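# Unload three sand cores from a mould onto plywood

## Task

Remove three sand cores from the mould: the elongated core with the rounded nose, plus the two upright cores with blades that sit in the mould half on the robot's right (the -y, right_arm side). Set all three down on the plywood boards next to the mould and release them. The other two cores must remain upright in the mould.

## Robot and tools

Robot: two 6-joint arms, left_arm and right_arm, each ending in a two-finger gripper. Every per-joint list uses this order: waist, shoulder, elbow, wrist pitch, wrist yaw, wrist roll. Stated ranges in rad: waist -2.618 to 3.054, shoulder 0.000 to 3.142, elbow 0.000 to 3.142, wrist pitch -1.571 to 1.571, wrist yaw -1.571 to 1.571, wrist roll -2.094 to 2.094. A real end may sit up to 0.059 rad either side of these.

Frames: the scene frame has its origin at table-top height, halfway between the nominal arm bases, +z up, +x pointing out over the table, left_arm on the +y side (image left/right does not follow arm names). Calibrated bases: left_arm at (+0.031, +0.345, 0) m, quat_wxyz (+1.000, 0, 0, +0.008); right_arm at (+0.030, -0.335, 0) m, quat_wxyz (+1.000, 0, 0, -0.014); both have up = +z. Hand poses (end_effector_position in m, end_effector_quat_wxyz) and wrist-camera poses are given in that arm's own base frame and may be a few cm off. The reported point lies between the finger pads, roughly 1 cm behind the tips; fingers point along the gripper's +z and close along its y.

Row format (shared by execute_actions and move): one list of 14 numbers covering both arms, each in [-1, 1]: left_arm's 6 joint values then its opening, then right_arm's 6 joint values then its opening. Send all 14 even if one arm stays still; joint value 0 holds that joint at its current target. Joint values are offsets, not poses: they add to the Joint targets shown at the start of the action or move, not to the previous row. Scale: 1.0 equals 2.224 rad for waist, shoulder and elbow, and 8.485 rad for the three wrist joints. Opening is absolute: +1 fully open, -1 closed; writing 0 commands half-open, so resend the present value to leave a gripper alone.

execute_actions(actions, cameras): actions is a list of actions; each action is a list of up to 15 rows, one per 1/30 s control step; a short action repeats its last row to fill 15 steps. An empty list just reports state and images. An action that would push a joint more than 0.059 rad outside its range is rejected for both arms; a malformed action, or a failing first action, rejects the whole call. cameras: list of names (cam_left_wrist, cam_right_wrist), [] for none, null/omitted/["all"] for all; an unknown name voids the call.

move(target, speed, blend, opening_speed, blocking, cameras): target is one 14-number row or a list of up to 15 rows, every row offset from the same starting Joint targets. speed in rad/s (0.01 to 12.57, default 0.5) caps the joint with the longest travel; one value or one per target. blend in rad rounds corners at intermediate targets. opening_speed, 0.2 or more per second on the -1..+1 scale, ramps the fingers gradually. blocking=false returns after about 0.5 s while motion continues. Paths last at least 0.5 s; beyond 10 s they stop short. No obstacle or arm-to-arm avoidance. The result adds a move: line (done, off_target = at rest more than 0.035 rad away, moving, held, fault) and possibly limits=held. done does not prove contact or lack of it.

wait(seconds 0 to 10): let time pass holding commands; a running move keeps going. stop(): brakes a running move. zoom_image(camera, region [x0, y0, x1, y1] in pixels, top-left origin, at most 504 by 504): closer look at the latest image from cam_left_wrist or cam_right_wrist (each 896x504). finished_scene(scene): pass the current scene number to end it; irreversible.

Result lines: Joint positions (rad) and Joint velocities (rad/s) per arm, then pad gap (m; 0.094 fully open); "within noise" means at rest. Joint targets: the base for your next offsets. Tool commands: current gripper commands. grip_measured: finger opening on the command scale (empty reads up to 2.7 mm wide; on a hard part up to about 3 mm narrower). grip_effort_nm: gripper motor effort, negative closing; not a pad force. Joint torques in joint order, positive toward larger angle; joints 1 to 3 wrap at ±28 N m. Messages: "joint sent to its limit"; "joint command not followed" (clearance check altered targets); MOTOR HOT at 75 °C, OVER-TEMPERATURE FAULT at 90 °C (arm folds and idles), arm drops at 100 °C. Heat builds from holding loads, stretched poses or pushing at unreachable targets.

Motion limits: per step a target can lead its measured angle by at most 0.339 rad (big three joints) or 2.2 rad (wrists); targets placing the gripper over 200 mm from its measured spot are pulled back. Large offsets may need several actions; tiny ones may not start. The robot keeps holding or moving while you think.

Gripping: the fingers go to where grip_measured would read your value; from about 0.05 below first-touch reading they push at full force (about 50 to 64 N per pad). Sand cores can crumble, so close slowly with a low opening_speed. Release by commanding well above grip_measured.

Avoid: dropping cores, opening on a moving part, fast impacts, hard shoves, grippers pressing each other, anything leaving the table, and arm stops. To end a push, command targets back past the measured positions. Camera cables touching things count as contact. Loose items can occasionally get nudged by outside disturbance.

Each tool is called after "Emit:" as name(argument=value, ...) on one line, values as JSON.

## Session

Emit:
execute_actions(actions=[])

Scene clock: 0.00 s.
left_arm: end_effector_position=(+0.3493, -0.0518, +0.2095) grip_measured=+1.000 grip_effort_nm=n/a end_effector_quat_wxyz=(+0.534, -0.007, +0.815, -0.226) | right_arm: end_effector_position=(+0.3046, +0.0783, +0.1820) grip_measured=+1.000 grip_effort_nm=n/a end_effector_quat_wxyz=(+0.477, +0.034, +0.863, +0.162)
Joint positions: left_arm=[0.059 1.017 0.578 0.071 0.424 -0.25 0.094] | right_arm=[0.21 0.854 0.562 -0.224 -0.068 0.329 0.094]
Joint velocities: within noise
Joint torques (N m): no reading
Heat: left arm: 33 °C; right arm: 32 °C.
Joint targets: left_arm=[0.059 1.010 0.587 0.072 0.427 -0.248] | right_arm=[0.210 0.847 0.574 -0.220 -0.067 0.327]
Tool commands: left_gripper/opening=+1.0 right_gripper/opening=+1.0

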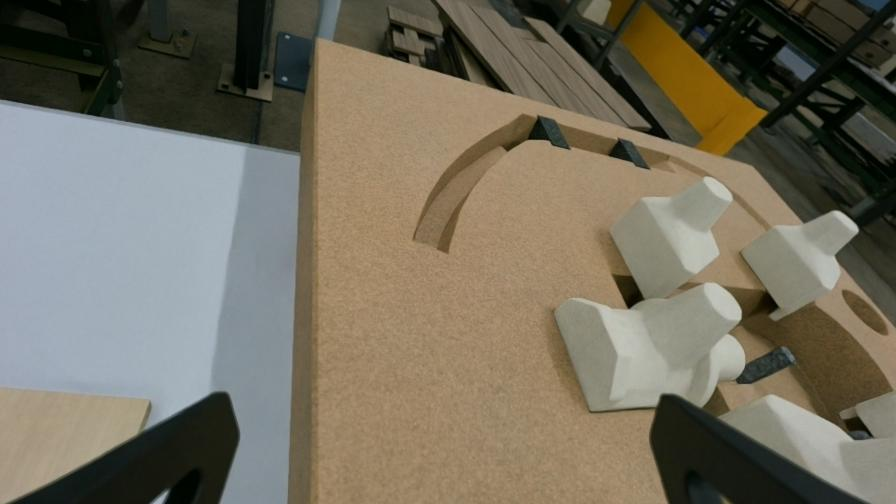

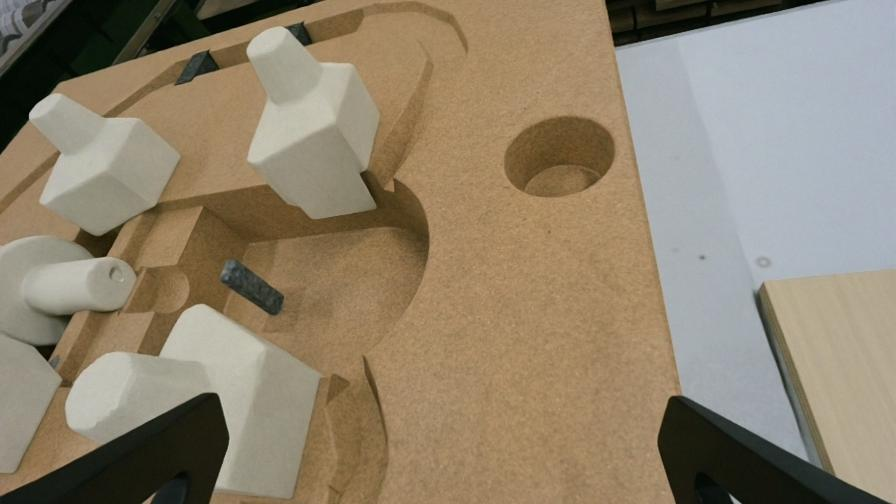

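Emit:
move(target=[-0.1165,0.0854,0.6353,-0.1853,-0.0503,0.0292,0.4,-0.0045,0.1587,0.6412,-0.1509,0.0079,-0.0385,0.4], speed=1.2)

Scene clock: 4.87 s.
left_arm: end_effector_position=(+0.2387, -0.0471, +0.4198) grip_measured=+0.402 grip_effort_nm=-0.071 end_effector_quat_wxyz=(+0.418, +0.086, +0.903, -0.046) | right_arm: end_effector_position=(+0.2390, +0.0534, +0.4186) grip_measured=+0.403 grip_effort_nm=-0.129 end_effector_quat_wxyz=(+0.416, -0.094, +0.903, +0.049)
Joint positions: left_arm=[-0.192 1.198 1.986 -1.492 0.009 -0.007 0.066] | right_arm=[0.21 1.199 1.981 -1.487 -0.008 0.007 0.066]
Joint velocities: within noise
Joint torques (N m): left_arm=[-0.5 -0.8 4.29 1.79 -0.06 0.03] | right_arm=[-0.88 -0.84 5.11 1.15 0.07 -0.12]
Heat: left arm: 34 °C; right arm: 33 °C.
Joint targets: left_arm=[-0.200 1.200 2.000 -1.500 0.000 -0.001] | right_arm=[0.200 1.200 2.000 -1.500 0.000 0.000]
move: done

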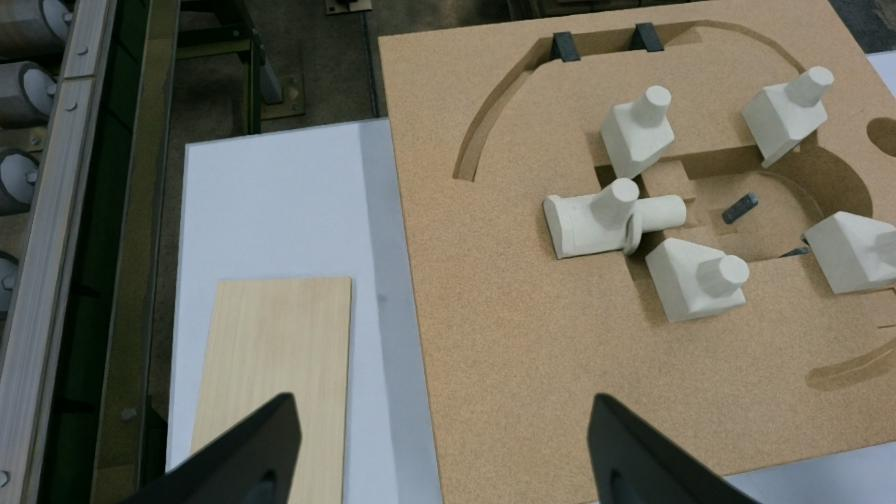

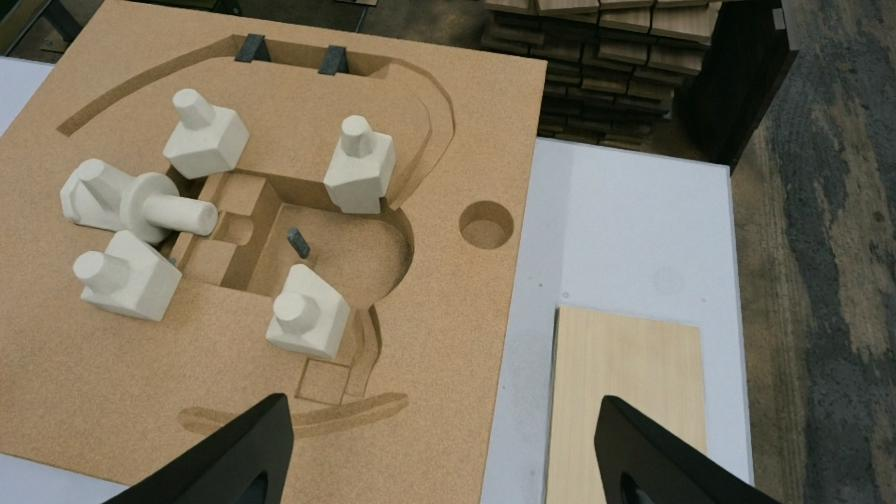

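Emit:
move(target=[-0.1547,0.2496,-0.1479,0.0945,0,0,0.4,0.1565,-0.0562,-0.5823,0.1803,0,0,0.4], speed=1.0)

Scene clock: 18.43 s.
left_arm: end_effector_position=(+0.4205, -0.2526, +0.2442) grip_measured=+0.402 grip_effort_nm=-0.056 end_effector_quat_wxyz=(+0.366, +0.245, +0.891, -0.106) | right_arm: end_effector_position=(+0.3237, +0.1968, +0.2239) grip_measured=+0.403 grip_effort_nm=-0.125 end_effector_quat_wxyz=(+0.537, -0.221, +0.799, +0.153)
Joint positions: left_arm=[-0.541 1.748 1.676 -0.716 0.007 -0.006 0.066] | right_arm=[0.542 1.094 0.711 -0.003 -0.005 0.006 0.066]
Joint velocities: within noise
Joint torques (N m): left_arm=[-0.14 -7.5 5.26 1.97 -0.06 0] | right_arm=[0.58 -4.34 5.94 1.8 0.04 -0.11]
Heat: left arm: 35 °C; right arm: 35 °C.
Joint targets: left_arm=[-0.544 1.755 1.672 -0.699 0.000 -0.001] | right_arm=[0.548 1.075 0.705 0.029 0.000 0.000]
move: done

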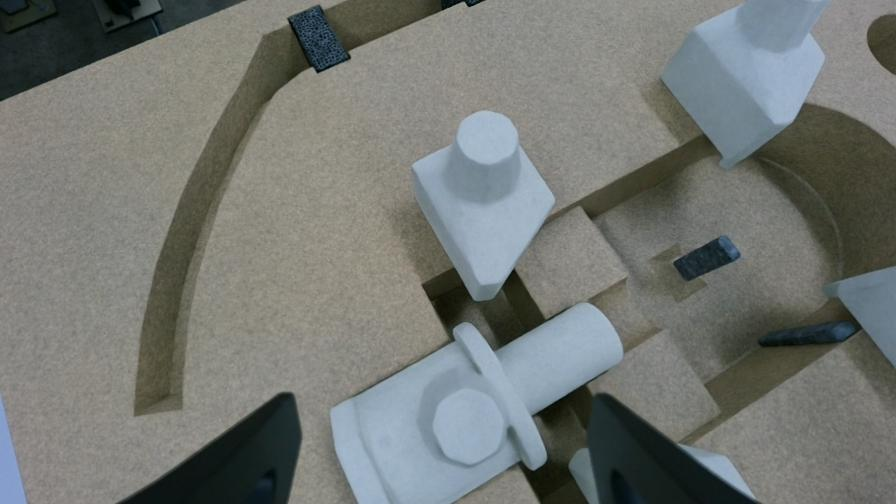

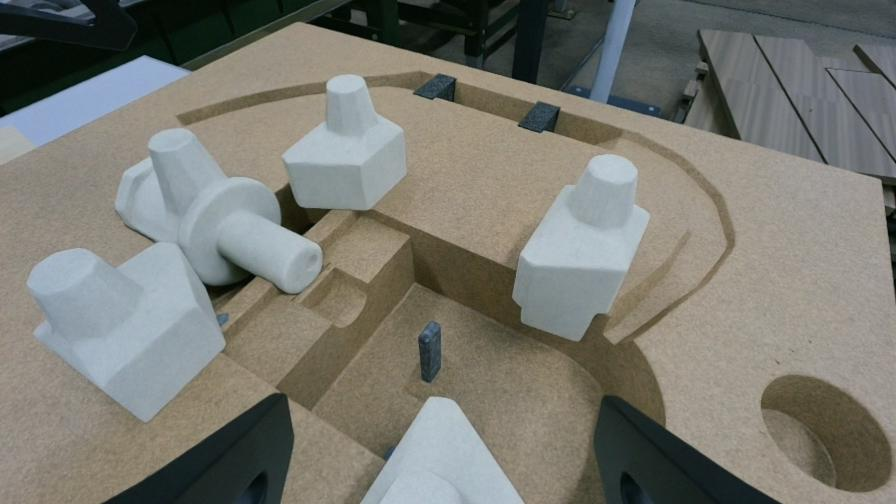

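Emit:
move(target=[[-0.0072,-0.0067,-0.16,0.0402,0,0,0.4,0.0045,0.0562,-0.0944,0.0361,0,0,0.4],[-0.0072,-0.0067,-0.16,0.0402,0,0,-0.55,0.0045,0.0562,-0.0944,0.0361,0,0,-0.6]], speed=0.4, opening_speed=0.8)

Scene clock: 28.50 s.
left_arm: end_effector_position=(+0.4146, -0.2553, +0.1527) grip_measured=-0.261 grip_effort_nm=-0.989 end_effector_quat_wxyz=(+0.359, +0.252, +0.892, -0.105) | right_arm: end_effector_position=(+0.3217, +0.2019, +0.1580) grip_measured=-0.320 grip_effort_nm=-0.999 end_effector_quat_wxyz=(+0.532, -0.228, +0.800, +0.156)
Joint positions: left_arm=[-0.552 1.748 1.322 -0.378 0.006 -0.003 0.035] | right_arm=[0.555 1.198 0.503 0.3 -0.006 0.004 0.032]
Joint velocities: within noise
Joint torques (N m): left_arm=[-0.57 -8.44 5.15 1.97 -0.02 -0.03] | right_arm=[0.28 -3.04 5.37 1.82 0.06 -0.08]
Heat: left arm: 37 °C; right arm: 37 °C.
Joint targets: left_arm=[-0.560 1.740 1.316 -0.357 0.000 -0.001] | right_arm=[0.558 1.200 0.495 0.336 0.000 0.000]
move: done; target 2's new numbers were sent with right_arm's wrist pitch 0.036 rad from that target

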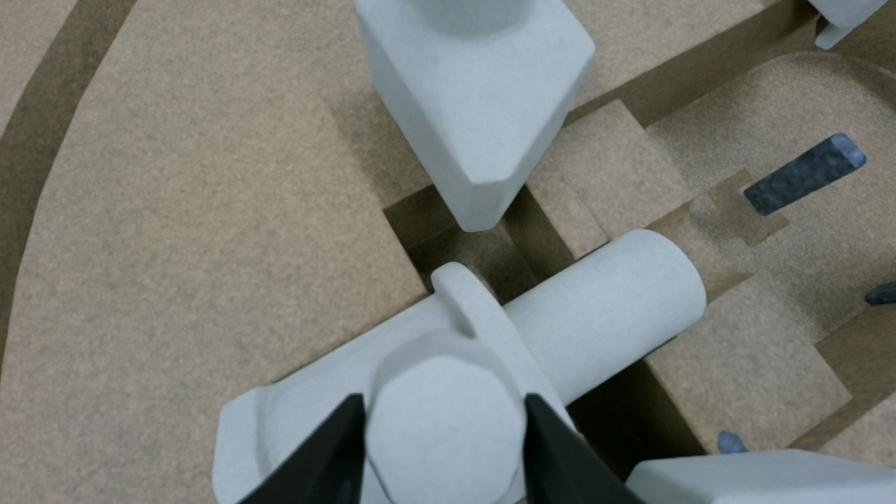

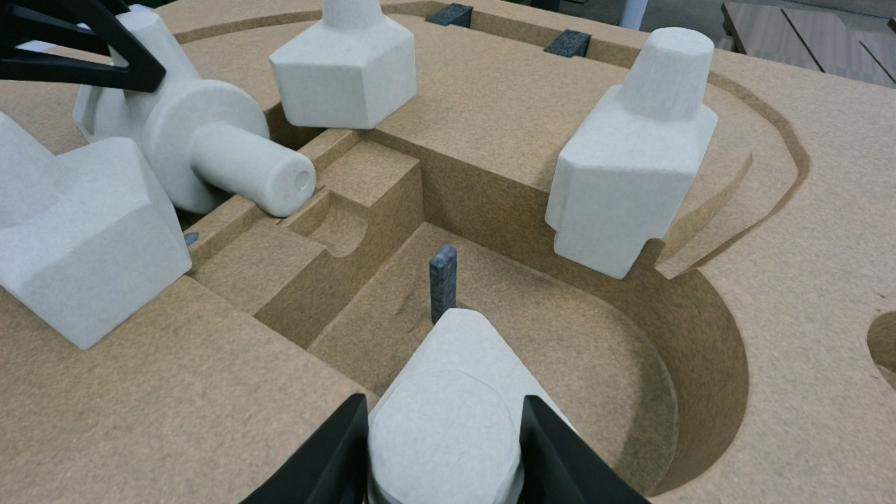

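Emit:
move(target=[[0,-0.0045,0.1124,-0.02,0,0,-0.55,0,-0.0607,0.1165,-0.0408,0,0,-0.6],[0,0,0.2248,-0.0424,0,0,-0.55,0,-0.0674,0.2001,-0.0643,0,0,-0.6],[0.2068,-0.009,0.2716,-0.0557,0,0,-0.55,-0.3858,0.2563,0.6317,-0.1946,0,-0.0354,-0.6],[0.4339,-0.2581,-0.1308,-0.0251,0,0,-0.55,-0.3858,0.3876,0.6632,-0.1934,0,-0.0354,-0.6],[0.4339,-0.2581,-0.2612,0.0209,0,0,-0.55,-0.3858,0.3898,0.5643,-0.1681,0,-0.0354,-0.6]], speed=[0.3,0.4,0.9,0.7,0.3], blend=[0.05,0.08,0.1,0.05,0])

Scene clock: 45.03 s.
left_arm: end_effector_position=(+0.3170, +0.1360, +0.1229) grip_measured=-0.265 grip_effort_nm=-1.004 end_effector_quat_wxyz=(+0.367, -0.185, +0.909, +0.076) | right_arm: end_effector_position=(+0.4323, -0.1313, +0.0946) grip_measured=-0.321 grip_effort_nm=-1.009 end_effector_quat_wxyz=(+0.105, +0.003, +0.994, -0.028)
Joint positions: left_arm=[0.401 1.217 0.718 -0.304 -0.004 0.001 0.035] | right_arm=[-0.3 2.07 1.778 -1.061 -0.008 -0.294 0.032]
Joint velocities: within noise
Joint torques (N m): left_arm=[0.46 -7.3 6.83 3.12 0.08 -0.1] | right_arm=[-0.02 -9.85 3.34 0.2 0.07 -0.11]
Heat: left arm: 40 °C; right arm: 37 °C.
Joint targets: left_arm=[0.405 1.166 0.735 -0.180 0.000 -0.001] | right_arm=[-0.300 2.067 1.750 -1.091 0.000 -0.300]
move: off_target (left_arm); left_arm: the wrist pitch is farthest, 0.124 rad from its target

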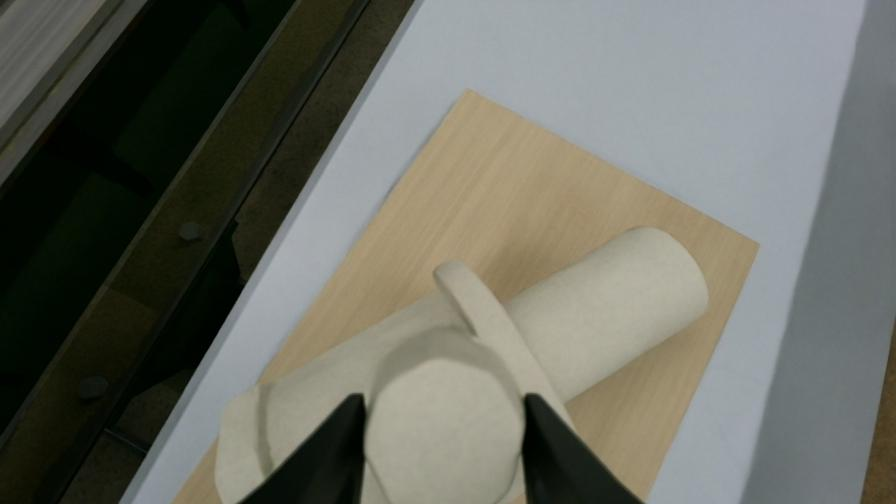

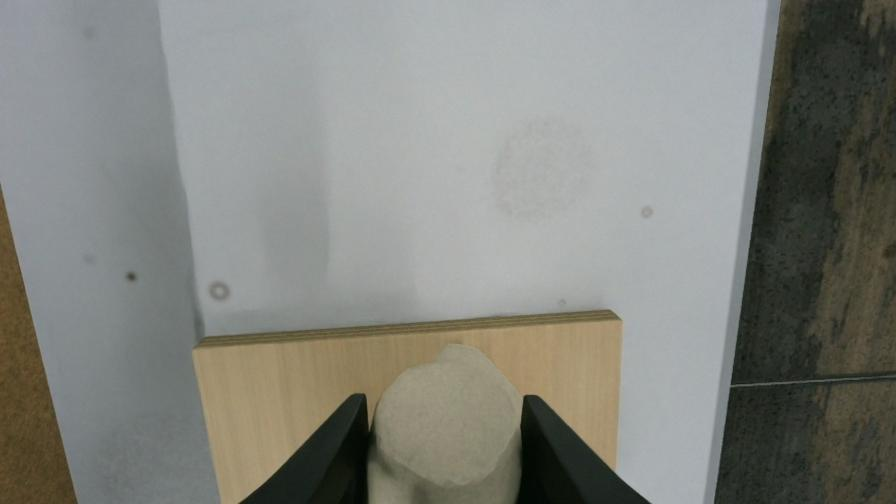

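Emit:
move(target=[0,0.009,-0.018,0.0047,0,0,-0.55,0,-0.0121,-0.0603,0.0025,0,0,-0.6], speed=0.15)

Scene clock: 51.70 s.
left_arm: end_effector_position=(+0.3177, +0.1363, +0.1179) grip_measured=-0.265 grip_effort_nm=-0.994 end_effector_quat_wxyz=(+0.374, -0.184, +0.906, +0.078) | right_arm: end_effector_position=(+0.4248, -0.1296, +0.0810) grip_measured=-0.323 grip_effort_nm=-1.004 end_effector_quat_wxyz=(+0.111, -0.001, +0.993, -0.032)
Joint positions: left_arm=[0.401 1.217 0.685 -0.254 -0.004 0.001 0.035] | right_arm=[-0.3 2.031 1.663 -0.971 -0.004 -0.302 0.032]
Joint velocities: within noise
Joint torques (N m): left_arm=[0.36 -5.74 6.2 3.05 0.06 -0.1] | right_arm=[-0.01 -8.61 1.98 -0.38 0.03 -0.02]
Heat: left arm: 42 °C; right arm: 36 °C.
Joint targets: left_arm=[0.405 1.186 0.695 -0.140 0.000 -0.001] | right_arm=[-0.300 2.041 1.616 -1.069 0.000 -0.300]
move: off_target (left_arm, right_arm); left_arm: the wrist pitch is farthest, 0.114 rad from its target; right_arm: the wrist pitch is farthest, 0.098 rad from its target

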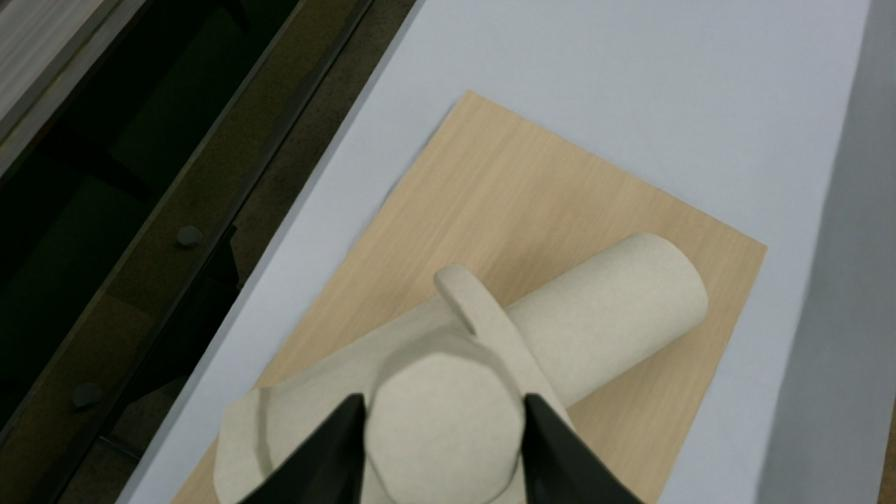

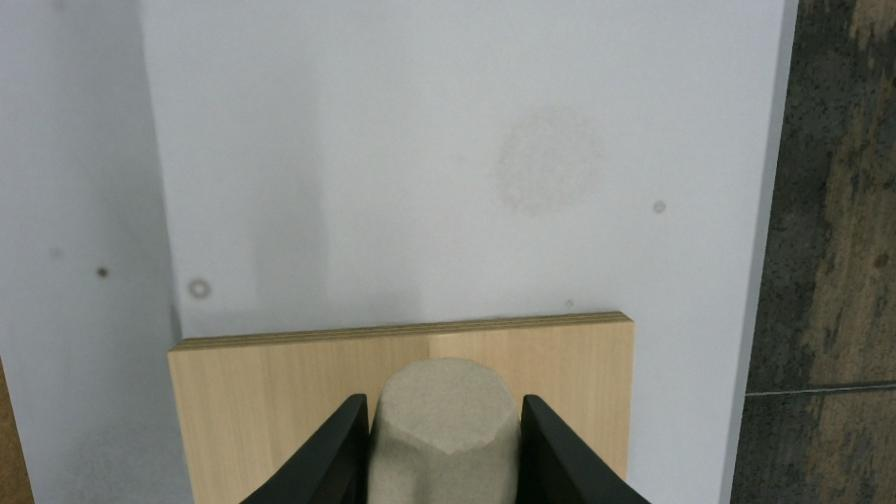

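Emit:
move(target=[[0,0,0,0,0,0,-0.55,0,-0.0387,0.0153,-0.0072,0,0,-0.6],[0,0.009,-0.0135,0.003,0,0,-0.55,0,-0.0027,-0.0139,0.0022,0,0,-0.6]], speed=[0.2,0.15])

Scene clock: 61.50 s.
left_arm: end_effector_position=(+0.3205, +0.1375, +0.1174) grip_measured=-0.265 grip_effort_nm=-1.004 end_effector_quat_wxyz=(+0.387, -0.183, +0.900, +0.080) | right_arm: end_effector_position=(+0.4031, -0.1237, +0.0771) grip_measured=-0.324 grip_effort_nm=-1.009 end_effector_quat_wxyz=(+0.081, -0.001, +0.996, -0.025)
Joint positions: left_arm=[0.401 1.217 0.663 -0.205 -0.004 0.001 0.035] | right_arm=[-0.3 2.002 1.616 -1.016 0 -0.302 0.032]
Joint velocities: within noise
Joint torques (N m): left_arm=[0.42 -4.14 5.57 2.8 0.08 -0.08] | right_arm=[-0.03 -6.52 3.07 0.07 0 -0.02]
Heat: left arm: 43 °C; right arm: 35 °C.
Joint targets: left_arm=[0.405 1.206 0.665 -0.114 0.000 -0.001] | right_arm=[-0.300 2.035 1.585 -1.051 0.000 -0.300]
move: off_target (left_arm); left_arm: the wrist pitch is farthest, 0.090 rad from its target

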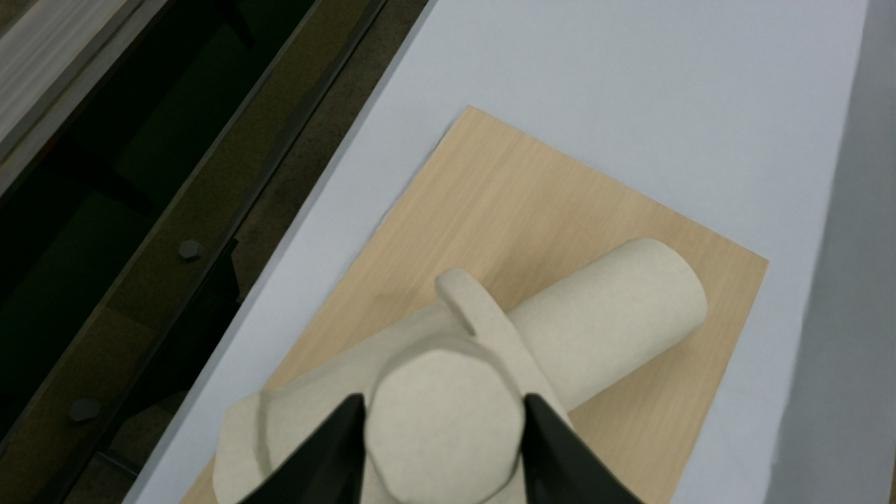

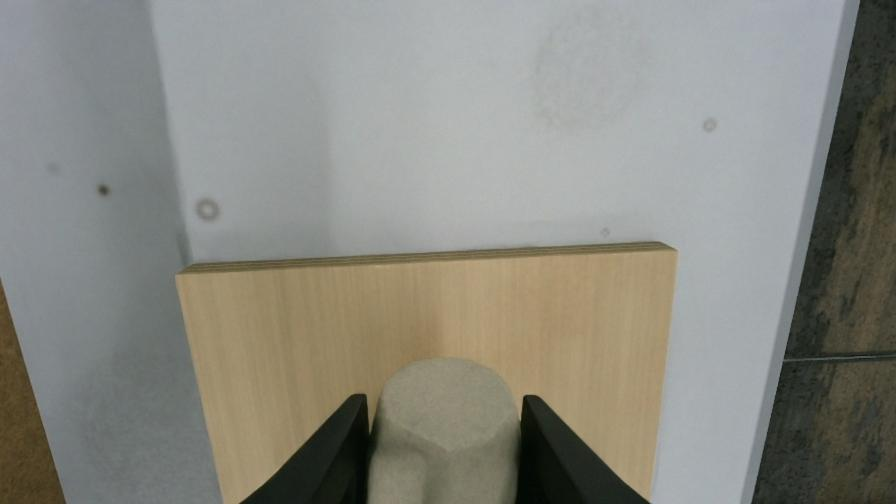

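Emit:
move(target=[0,-0.015,0,-0.003,0,0,0.0,0,0.0067,-0.0135,-0.0094,0,0,-0.6], speed=0.12, opening_speed=0.25)

Scene clock: 67.50 s.
left_arm: end_effector_position=(+0.3266, +0.1401, +0.1327) grip_measured=-0.002 grip_effort_nm=0.120 end_effector_quat_wxyz=(+0.416, -0.180, +0.887, +0.086) | right_arm: end_effector_position=(+0.3980, -0.1219, +0.0712) grip_measured=-0.325 grip_effort_nm=-1.009 end_effector_quat_wxyz=(+0.071, -0.001, +0.997, -0.022)
Joint positions: left_arm=[0.401 1.194 0.663 -0.163 -0.004 0.001 0.047] | right_arm=[-0.3 2.005 1.6 -1.019 -0.001 -0.302 0.032]
Joint velocities: within noise
Joint torques (N m): left_arm=[0.4 -4.88 5.6 2.14 0.07 -0.08] | right_arm=[-0.02 -5.56 1.96 -0.67 0 -0.02]
Heat: left arm: 43 °C; right arm: 34 °C.
Joint targets: left_arm=[0.405 1.172 0.665 -0.140 0.000 -0.001] | right_arm=[-0.300 2.050 1.555 -1.131 0.000 -0.300]
move: off_target (right_arm); right_arm: the wrist pitch is farthest, 0.112 rad from its target

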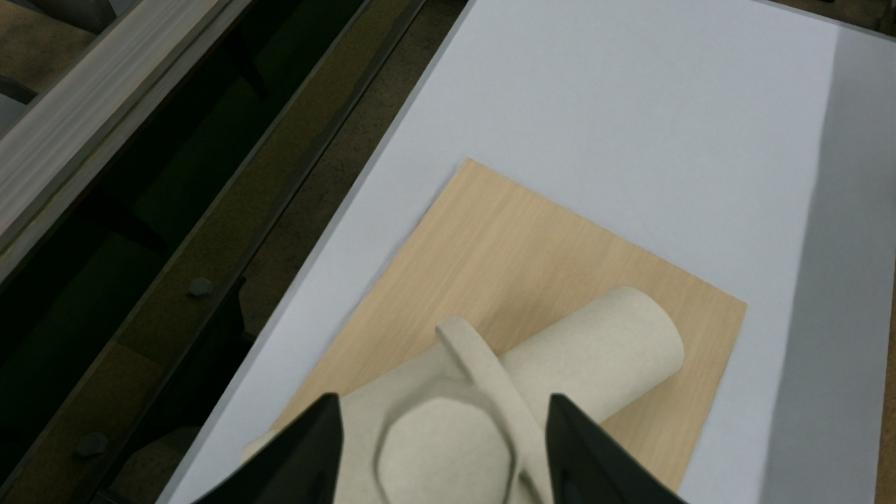

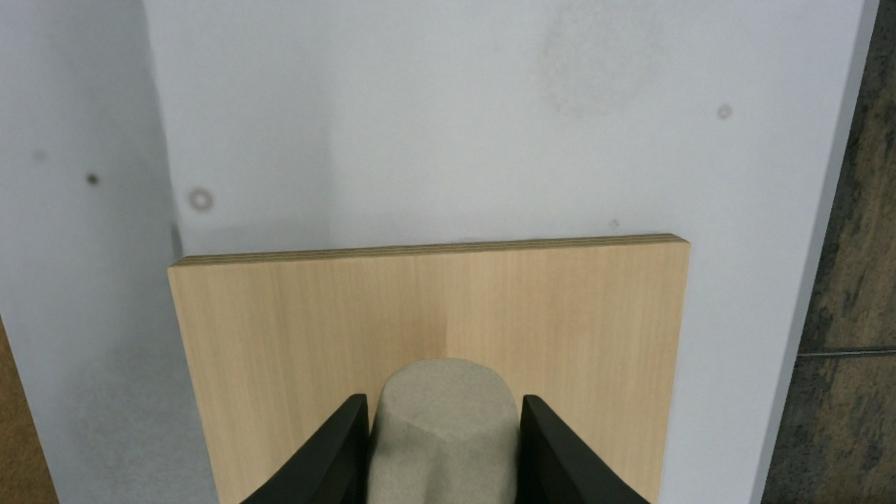

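Emit:
move(target=[0,-0.13,0,0,0,0,0.2,0,-0.004,0,0.005,0,0,0.1], speed=0.25, opening_speed=0.2)

Scene clock: 74.43 s.
left_arm: end_effector_position=(+0.3099, +0.1330, +0.2311) grip_measured=+0.198 grip_effort_nm=0.129 end_effector_quat_wxyz=(+0.544, -0.166, +0.815, +0.112) | right_arm: end_effector_position=(+0.3723, -0.1124, +0.0485) grip_measured=+0.097 grip_effort_nm=0.183 end_effector_quat_wxyz=(+0.012, +0.000, +1.000, -0.001)
Joint positions: left_arm=[0.401 0.898 0.663 -0.158 -0.004 0.001 0.056] | right_arm=[-0.298 2.034 1.562 -1.076 -0.005 -0.299 0.052]
Joint velocities: within noise
Joint torques (N m): left_arm=[0.44 -2.48 6.12 2.36 0.07 -0.08] | right_arm=[-0.14 -8.44 4.56 0.03 0.04 -0.06]
Heat: left arm: 43 °C; right arm: 35 °C.
Joint targets: left_arm=[0.405 0.883 0.665 -0.140 0.000 -0.001] | right_arm=[-0.300 2.040 1.555 -1.088 0.000 -0.300]
move: done

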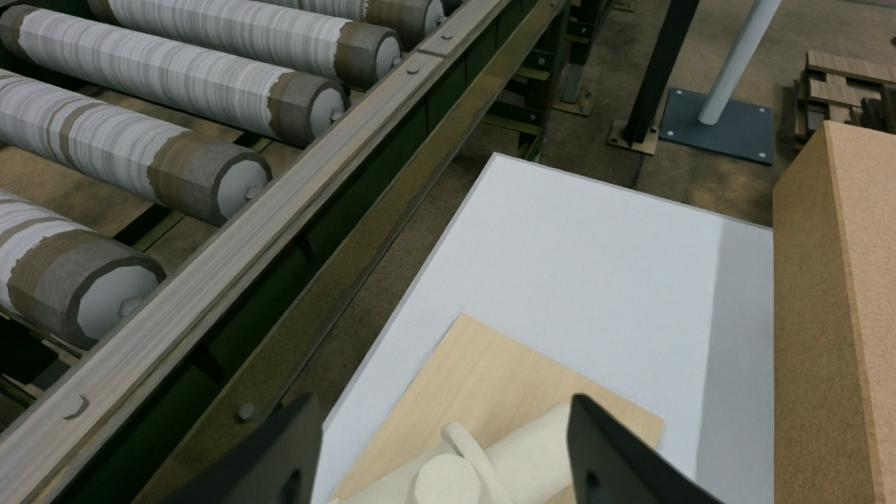

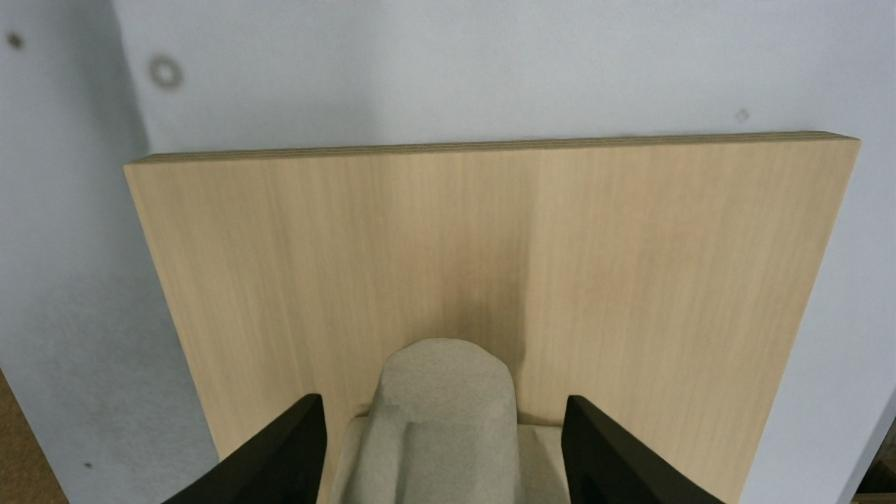

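Emit:
move(target=[[0,0,0,0,0,0,0.2,0,-0.1889,0.045,0,0,0,0.3],[0,0,0,0,0,0,0.2,0.3067,-0.0989,-0.1012,0.1424,0,0.0354,0.4]], speed=[0.5,0.9], blend=[0.08,0], cameras=["cam_right_wrist"])

Scene clock: 93.33 s.
left_arm: end_effector_position=(+0.3099, +0.1330, +0.2311) grip_measured=+0.198 grip_effort_nm=0.120 end_effector_quat_wxyz=(+0.544, -0.166, +0.815, +0.112) | right_arm: end_effector_position=(+0.5173, +0.2117, +0.2227) grip_measured=+0.397 grip_effort_nm=0.178 end_effector_quat_wxyz=(+0.548, -0.163, +0.814, +0.105)
Joint positions: left_arm=[0.401 0.898 0.663 -0.158 -0.004 0.001 0.056] | right_arm=[0.387 1.813 1.339 0.088 0 -0.008 0.066]
Joint velocities: within noise
Joint torques (N m): left_arm=[0.39 -2.44 6.08 2.35 0.07 -0.12] | right_arm=[-0.42 -7.98 5.64 1.8 -0.01 0.06]
Heat: left arm: 44 °C; right arm: 38 °C.
Joint targets: left_arm=[0.405 0.883 0.665 -0.140 0.000 -0.001] | right_arm=[0.382 1.820 1.330 0.120 0.000 0.000]
move: done
Images, in order (width x height): cam_right_wrist 896x504.

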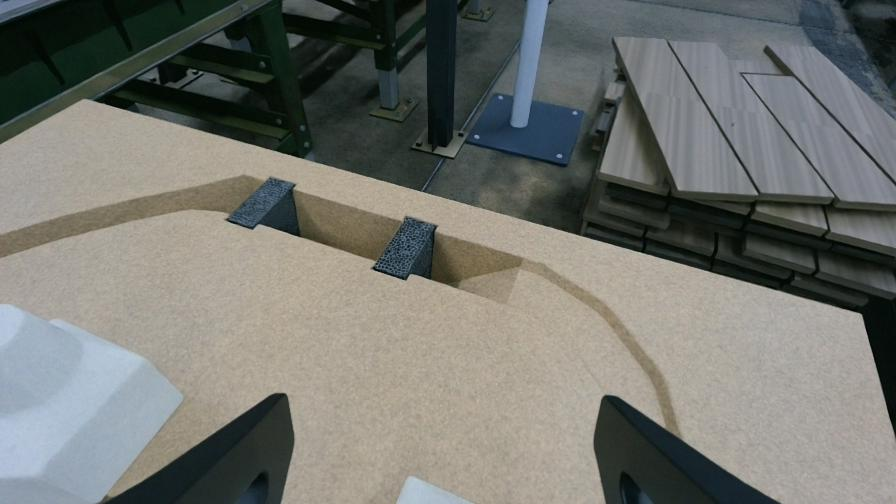

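Emit:
move(target=[0,0,0,0,0,0,0.2,0,-0.036,0.0674,-0.0365,0,0,0.4], speed=0.6, cameras=["cam_right_wrist"])

Scene clock: 105.80 s.
left_arm: end_effector_position=(+0.3099, +0.1330, +0.2311) grip_measured=+0.198 grip_effort_nm=0.134 end_effector_quat_wxyz=(+0.544, -0.166, +0.815, +0.112) | right_arm: end_effector_position=(+0.5005, +0.2048, +0.2384) grip_measured=+0.397 grip_effort_nm=0.178 end_effector_quat_wxyz=(+0.500, -0.168, +0.844, +0.096)
Joint positions: left_arm=[0.401 0.898 0.663 -0.158 -0.004 0.001 0.056] | right_arm=[0.387 1.767 1.451 -0.187 0 -0.007 0.066]
Joint velocities: within noise
Joint torques (N m): left_arm=[0.4 -2.44 6.11 2.31 0.08 -0.09] | right_arm=[-0.39 -10.39 8.62 1.42 -0.02 0.05]
Heat: left arm: 44 °C; right arm: 39 °C.
Joint targets: left_arm=[0.405 0.883 0.665 -0.140 0.000 -0.001] | right_arm=[0.382 1.741 1.480 -0.189 0.000 0.000]
move: done
Images, in order (width x height): cam_right_wrist 896x504.

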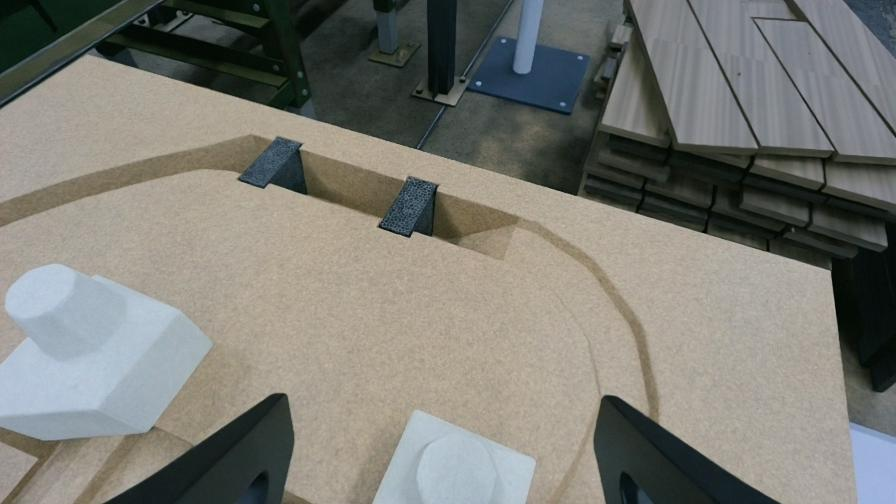

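Emit:
move(target=[[0,0,0,0,0,0,0.2,-0.0072,0.0544,-0.1574,0.0645,0,0,0.4],[0,0,0,0,0,0,0.2,-0.0072,0.0544,-0.1574,0.0645,0,0,-0.6]], speed=0.4, opening_speed=0.8, cameras=["cam_right_wrist"])

Scene clock: 115.50 s.
left_arm: end_effector_position=(+0.3099, +0.1330, +0.2311) grip_measured=+0.198 grip_effort_nm=0.120 end_effector_quat_wxyz=(+0.544, -0.166, +0.815, +0.112) | right_arm: end_effector_position=(+0.5090, +0.2017, +0.1610) grip_measured=-0.294 grip_effort_nm=-1.004 end_effector_quat_wxyz=(+0.545, -0.159, +0.817, +0.103)
Joint positions: left_arm=[0.401 0.898 0.663 -0.158 -0.004 0.001 0.056] | right_arm=[0.374 1.854 1.138 0.322 -0.005 -0.007 0.033]
Joint velocities: within noise
Joint torques (N m): left_arm=[0.43 -2.54 6.05 2.34 0.05 -0.07] | right_arm=[-0.68 -7.87 5.33 1.83 0.04 0.04]
Heat: left arm: 45 °C; right arm: 39 °C.
Joint targets: left_arm=[0.405 0.883 0.665 -0.140 0.000 -0.001] | right_arm=[0.366 1.862 1.130 0.358 0.000 0.000]
move: off_target (right_arm); target 2's new numbers were sent with right_arm's wrist pitch 0.037 rad from that target; right_arm: the wrist pitch is farthest, 0.036 rad from its target
Images, in order (width x height): cam_right_wrist 896x504.

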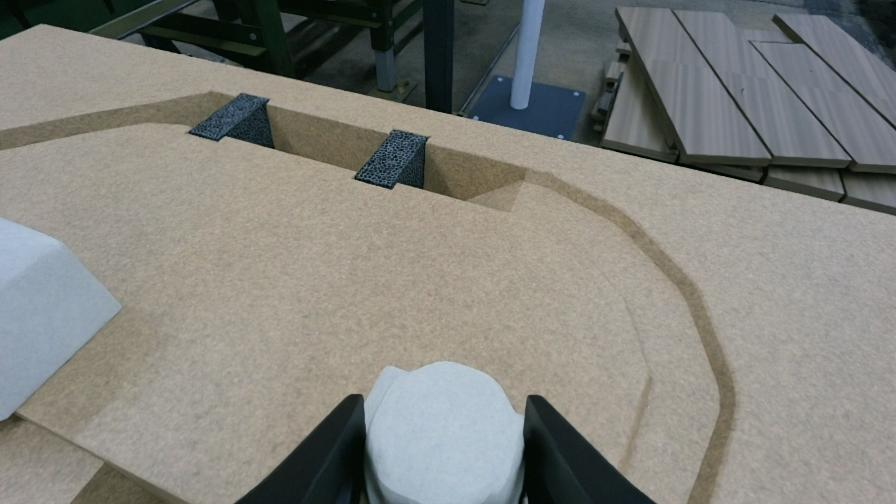

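Emit:
move(target=[[0,0,0,0,0,0,0.2,0,-0.0526,0.0854,-0.0304,0,0,-0.6],[0,0,0,0,0,0,0.2,0,-0.0976,0.1844,-0.0646,0,0,-0.6],[0,0,0,0,0,0,0.2,-0.4856,-0.1853,0.2001,-0.1942,0,0.0766,-0.6],[0,0,0,0,0,0,0.2,-0.4856,-0.1628,0.0922,-0.193,0,0.0766,-0.6]], speed=[0.3,0.45,0.9,0.5], blend=[0.05,0.08,0.08,0], cameras=["cam_right_wrist"])

Scene clock: 129.27 s.
left_arm: end_effector_position=(+0.3099, +0.1330, +0.2311) grip_measured=+0.198 grip_effort_nm=0.120 end_effector_quat_wxyz=(+0.544, -0.166, +0.815, +0.112) | right_arm: end_effector_position=(+0.2138, -0.1861, +0.1516) grip_measured=-0.295 grip_effort_nm=-0.999 end_effector_quat_wxyz=(+0.058, +0.626, +0.777, -0.007)
Joint positions: left_arm=[0.401 0.898 0.663 -0.158 -0.004 0.001 0.056] | right_arm=[-0.714 1.506 1.331 -1.278 0.009 0.641 0.033]
Joint velocities: within noise
Joint torques (N m): left_arm=[0.4 -2.45 6.06 2.35 0.06 -0.1] | right_arm=[0.02 -5.5 5.57 0.32 -0.09 0.08]
Heat: left arm: 45 °C; right arm: 40 °C.
Joint targets: left_arm=[0.405 0.883 0.665 -0.140 0.000 -0.001] | right_arm=[-0.714 1.499 1.335 -1.280 0.000 0.650]
move: done
Images, in order (width x height): cam_right_wrist 896x504.

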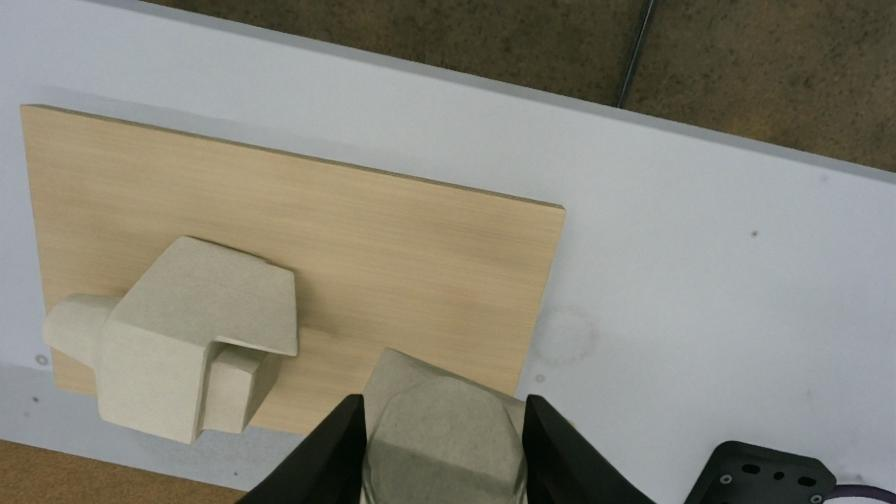

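Emit:
move(target=[[0,0,0,0,0,0,0.2,-0.0315,0.0297,-0.1012,0.0295,0,-0.0083,-0.6],[0,0,0,0,0,0,0.2,-0.0315,0.0409,-0.1371,0.0389,0,-0.0083,-0.6]], speed=[0.25,0.12], cameras=["cam_right_wrist"])

Scene clock: 143.93 s.
left_arm: end_effector_position=(+0.3099, +0.1330, +0.2311) grip_measured=+0.198 grip_effort_nm=0.115 end_effector_quat_wxyz=(+0.544, -0.166, +0.815, +0.112) | right_arm: end_effector_position=(+0.2027, -0.2037, +0.0658) grip_measured=-0.296 grip_effort_nm=-1.004 end_effector_quat_wxyz=(+0.049, +0.630, +0.775, -0.012)
Joint positions: left_arm=[0.401 0.898 0.663 -0.158 -0.004 0.001 0.056] | right_arm=[-0.783 1.572 1.052 -0.951 0.014 0.582 0.033]
Joint velocities: within noise
Joint torques (N m): left_arm=[0.39 -2.45 6.04 2.32 0.07 -0.1] | right_arm=[-0.13 -3.99 3.48 0.32 -0.14 -0.06]
Heat: left arm: 46 °C; right arm: 37 °C.
Joint targets: left_arm=[0.405 0.883 0.665 -0.140 0.000 -0.001] | right_arm=[-0.784 1.590 1.030 -0.950 0.000 0.580]
move: done
Images, in order (width x height): cam_right_wrist 896x504.

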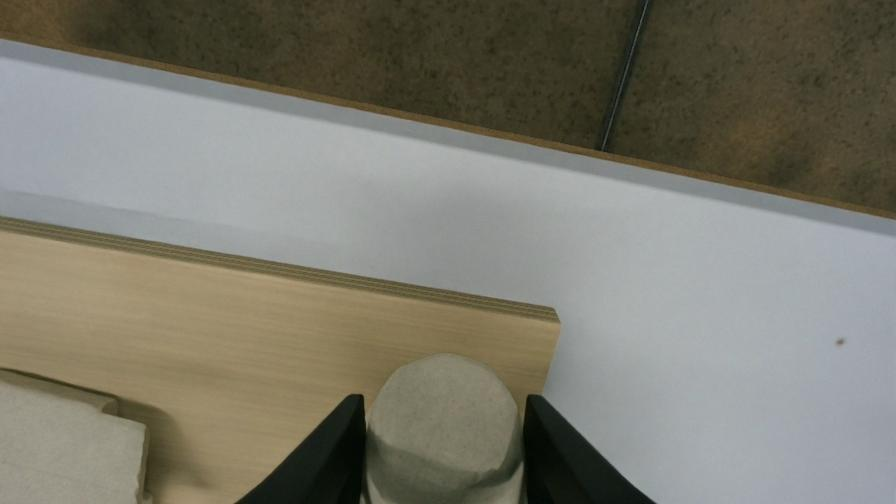

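Emit:
move(target=[[0,0,0,0,0,0,0.2,0.009,0,0.0225,0,0,0,-0.6],[0,0,0,0,0,0,0.2,0.009,0.018,0.0112,0.0012,0,0,-0.6]], speed=0.15, cameras=["cam_right_wrist"])

Scene clock: 151.43 s.
left_arm: end_effector_position=(+0.3099, +0.1330, +0.2311) grip_measured=+0.198 grip_effort_nm=0.125 end_effector_quat_wxyz=(+0.544, -0.166, +0.815, +0.112) | right_arm: end_effector_position=(+0.2069, -0.2069, +0.0566) grip_measured=-0.296 grip_effort_nm=-1.004 end_effector_quat_wxyz=(+0.043, +0.628, +0.777, -0.013)
Joint positions: left_arm=[0.401 0.898 0.663 -0.158 -0.004 0.001 0.056] | right_arm=[-0.779 1.613 1.058 -0.927 0.016 0.579 0.033]
Joint velocities: within noise
Joint torques (N m): left_arm=[0.4 -2.44 6.02 2.33 0.06 -0.07] | right_arm=[1.31 -4.33 4.88 0.15 -0.16 -0.03]
Heat: left arm: 46 °C; right arm: 36 °C.
Joint targets: left_arm=[0.405 0.883 0.665 -0.140 0.000 -0.001] | right_arm=[-0.764 1.630 1.055 -0.939 0.000 0.580]
move: done
Images, in order (width x height): cam_right_wrist 896x504.

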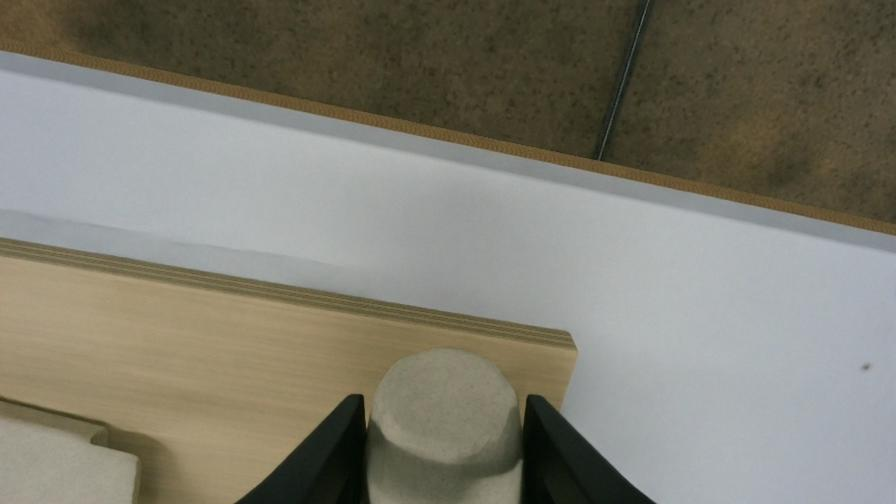

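Emit:
move(target=[0,0,0,0,0,0,0.2,-0.0054,0,0,0,0,0,0.05], opening_speed=0.2, cameras=["cam_right_wrist"])

Scene clock: 157.73 s.
left_arm: end_effector_position=(+0.3099, +0.1330, +0.2311) grip_measured=+0.198 grip_effort_nm=0.120 end_effector_quat_wxyz=(+0.544, -0.166, +0.815, +0.112) | right_arm: end_effector_position=(+0.2078, -0.2049, +0.0544) grip_measured=+0.047 grip_effort_nm=0.183 end_effector_quat_wxyz=(+0.039, +0.628, +0.778, -0.006)
Joint positions: left_arm=[0.401 0.898 0.663 -0.158 -0.004 0.001 0.056] | right_arm=[-0.779 1.621 1.058 -0.928 0.005 0.579 0.049]
Joint velocities: within noise
Joint torques (N m): left_arm=[0.47 -2.52 6.17 2.33 0.07 -0.08] | right_arm=[0.23 -5 4.83 0.15 -0.06 -0.04]
Heat: left arm: 46 °C; right arm: 35 °C.
Joint targets: left_arm=[0.405 0.883 0.665 -0.140 0.000 -0.001] | right_arm=[-0.776 1.631 1.055 -0.939 0.000 0.580]
move: done
Images, in order (width x height): cam_right_wrist 896x504.

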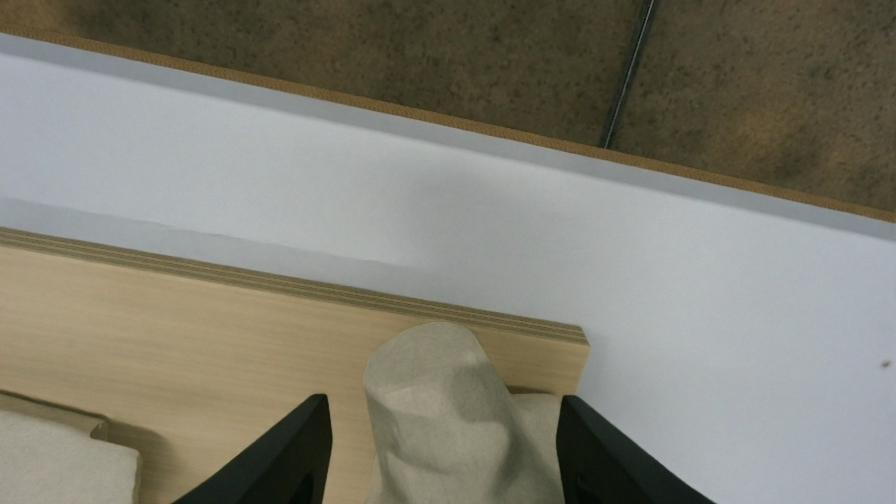

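Emit:
move(target=[[0,0,0,0,0,0,0.2,0,0,0,0,0,0,0.25],[0,0,0,0,0,0,0.2,0,-0.14,0.02,0,0,0,0.25],[0,0,0,0,0,0,0.2,0.06,-0.19,0.12,-0.02,0,0,0.25]], opening_speed=0.4, speed=[0.3,0.3,0.6], cameras=["cam_right_wrist"])

Scene clock: 164.00 s.
left_arm: end_effector_position=(+0.3099, +0.1330, +0.2311) grip_measured=+0.198 grip_effort_nm=0.120 end_effector_quat_wxyz=(+0.544, -0.166, +0.815, +0.112) | right_arm: end_effector_position=(+0.2383, -0.1797, +0.2390) grip_measured=+0.247 grip_effort_nm=0.178 end_effector_quat_wxyz=(+0.280, +0.553, +0.785, -0.010)
Joint positions: left_arm=[0.401 0.898 0.663 -0.158 -0.004 0.001 0.056] | right_arm=[-0.649 1.209 1.304 -1.097 0.001 0.579 0.059]
Joint velocities: within noise
Joint torques (N m): left_arm=[0.34 -2.55 6.04 2.35 0.06 -0.08] | right_arm=[0.59 -2.99 6.97 0.93 -0.01 -0.03]
Heat: left arm: 46 °C; right arm: 35 °C.
Joint targets: left_arm=[0.405 0.883 0.665 -0.140 0.000 -0.001] | right_arm=[-0.643 1.208 1.322 -1.109 0.000 0.580]
move: done
Images, in order (width x height): cam_right_wrist 896x504.

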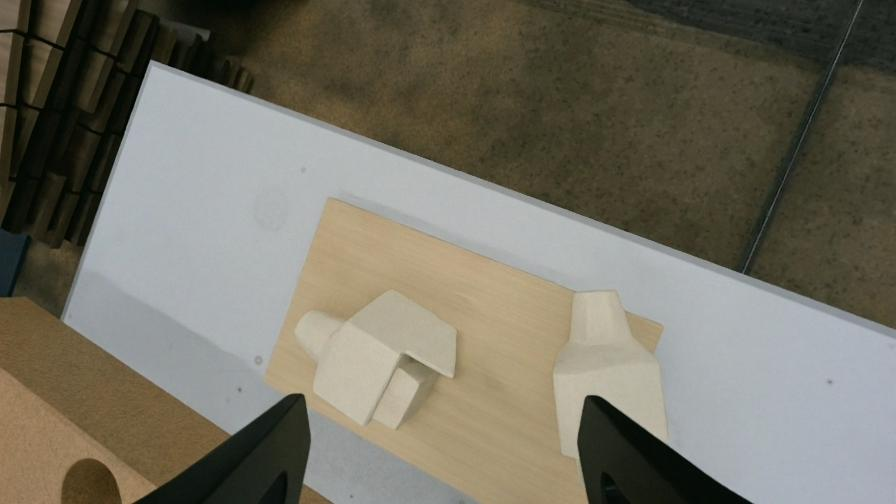

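Emit:
finished_scene(scene=2)

The scene is finished: the task was done.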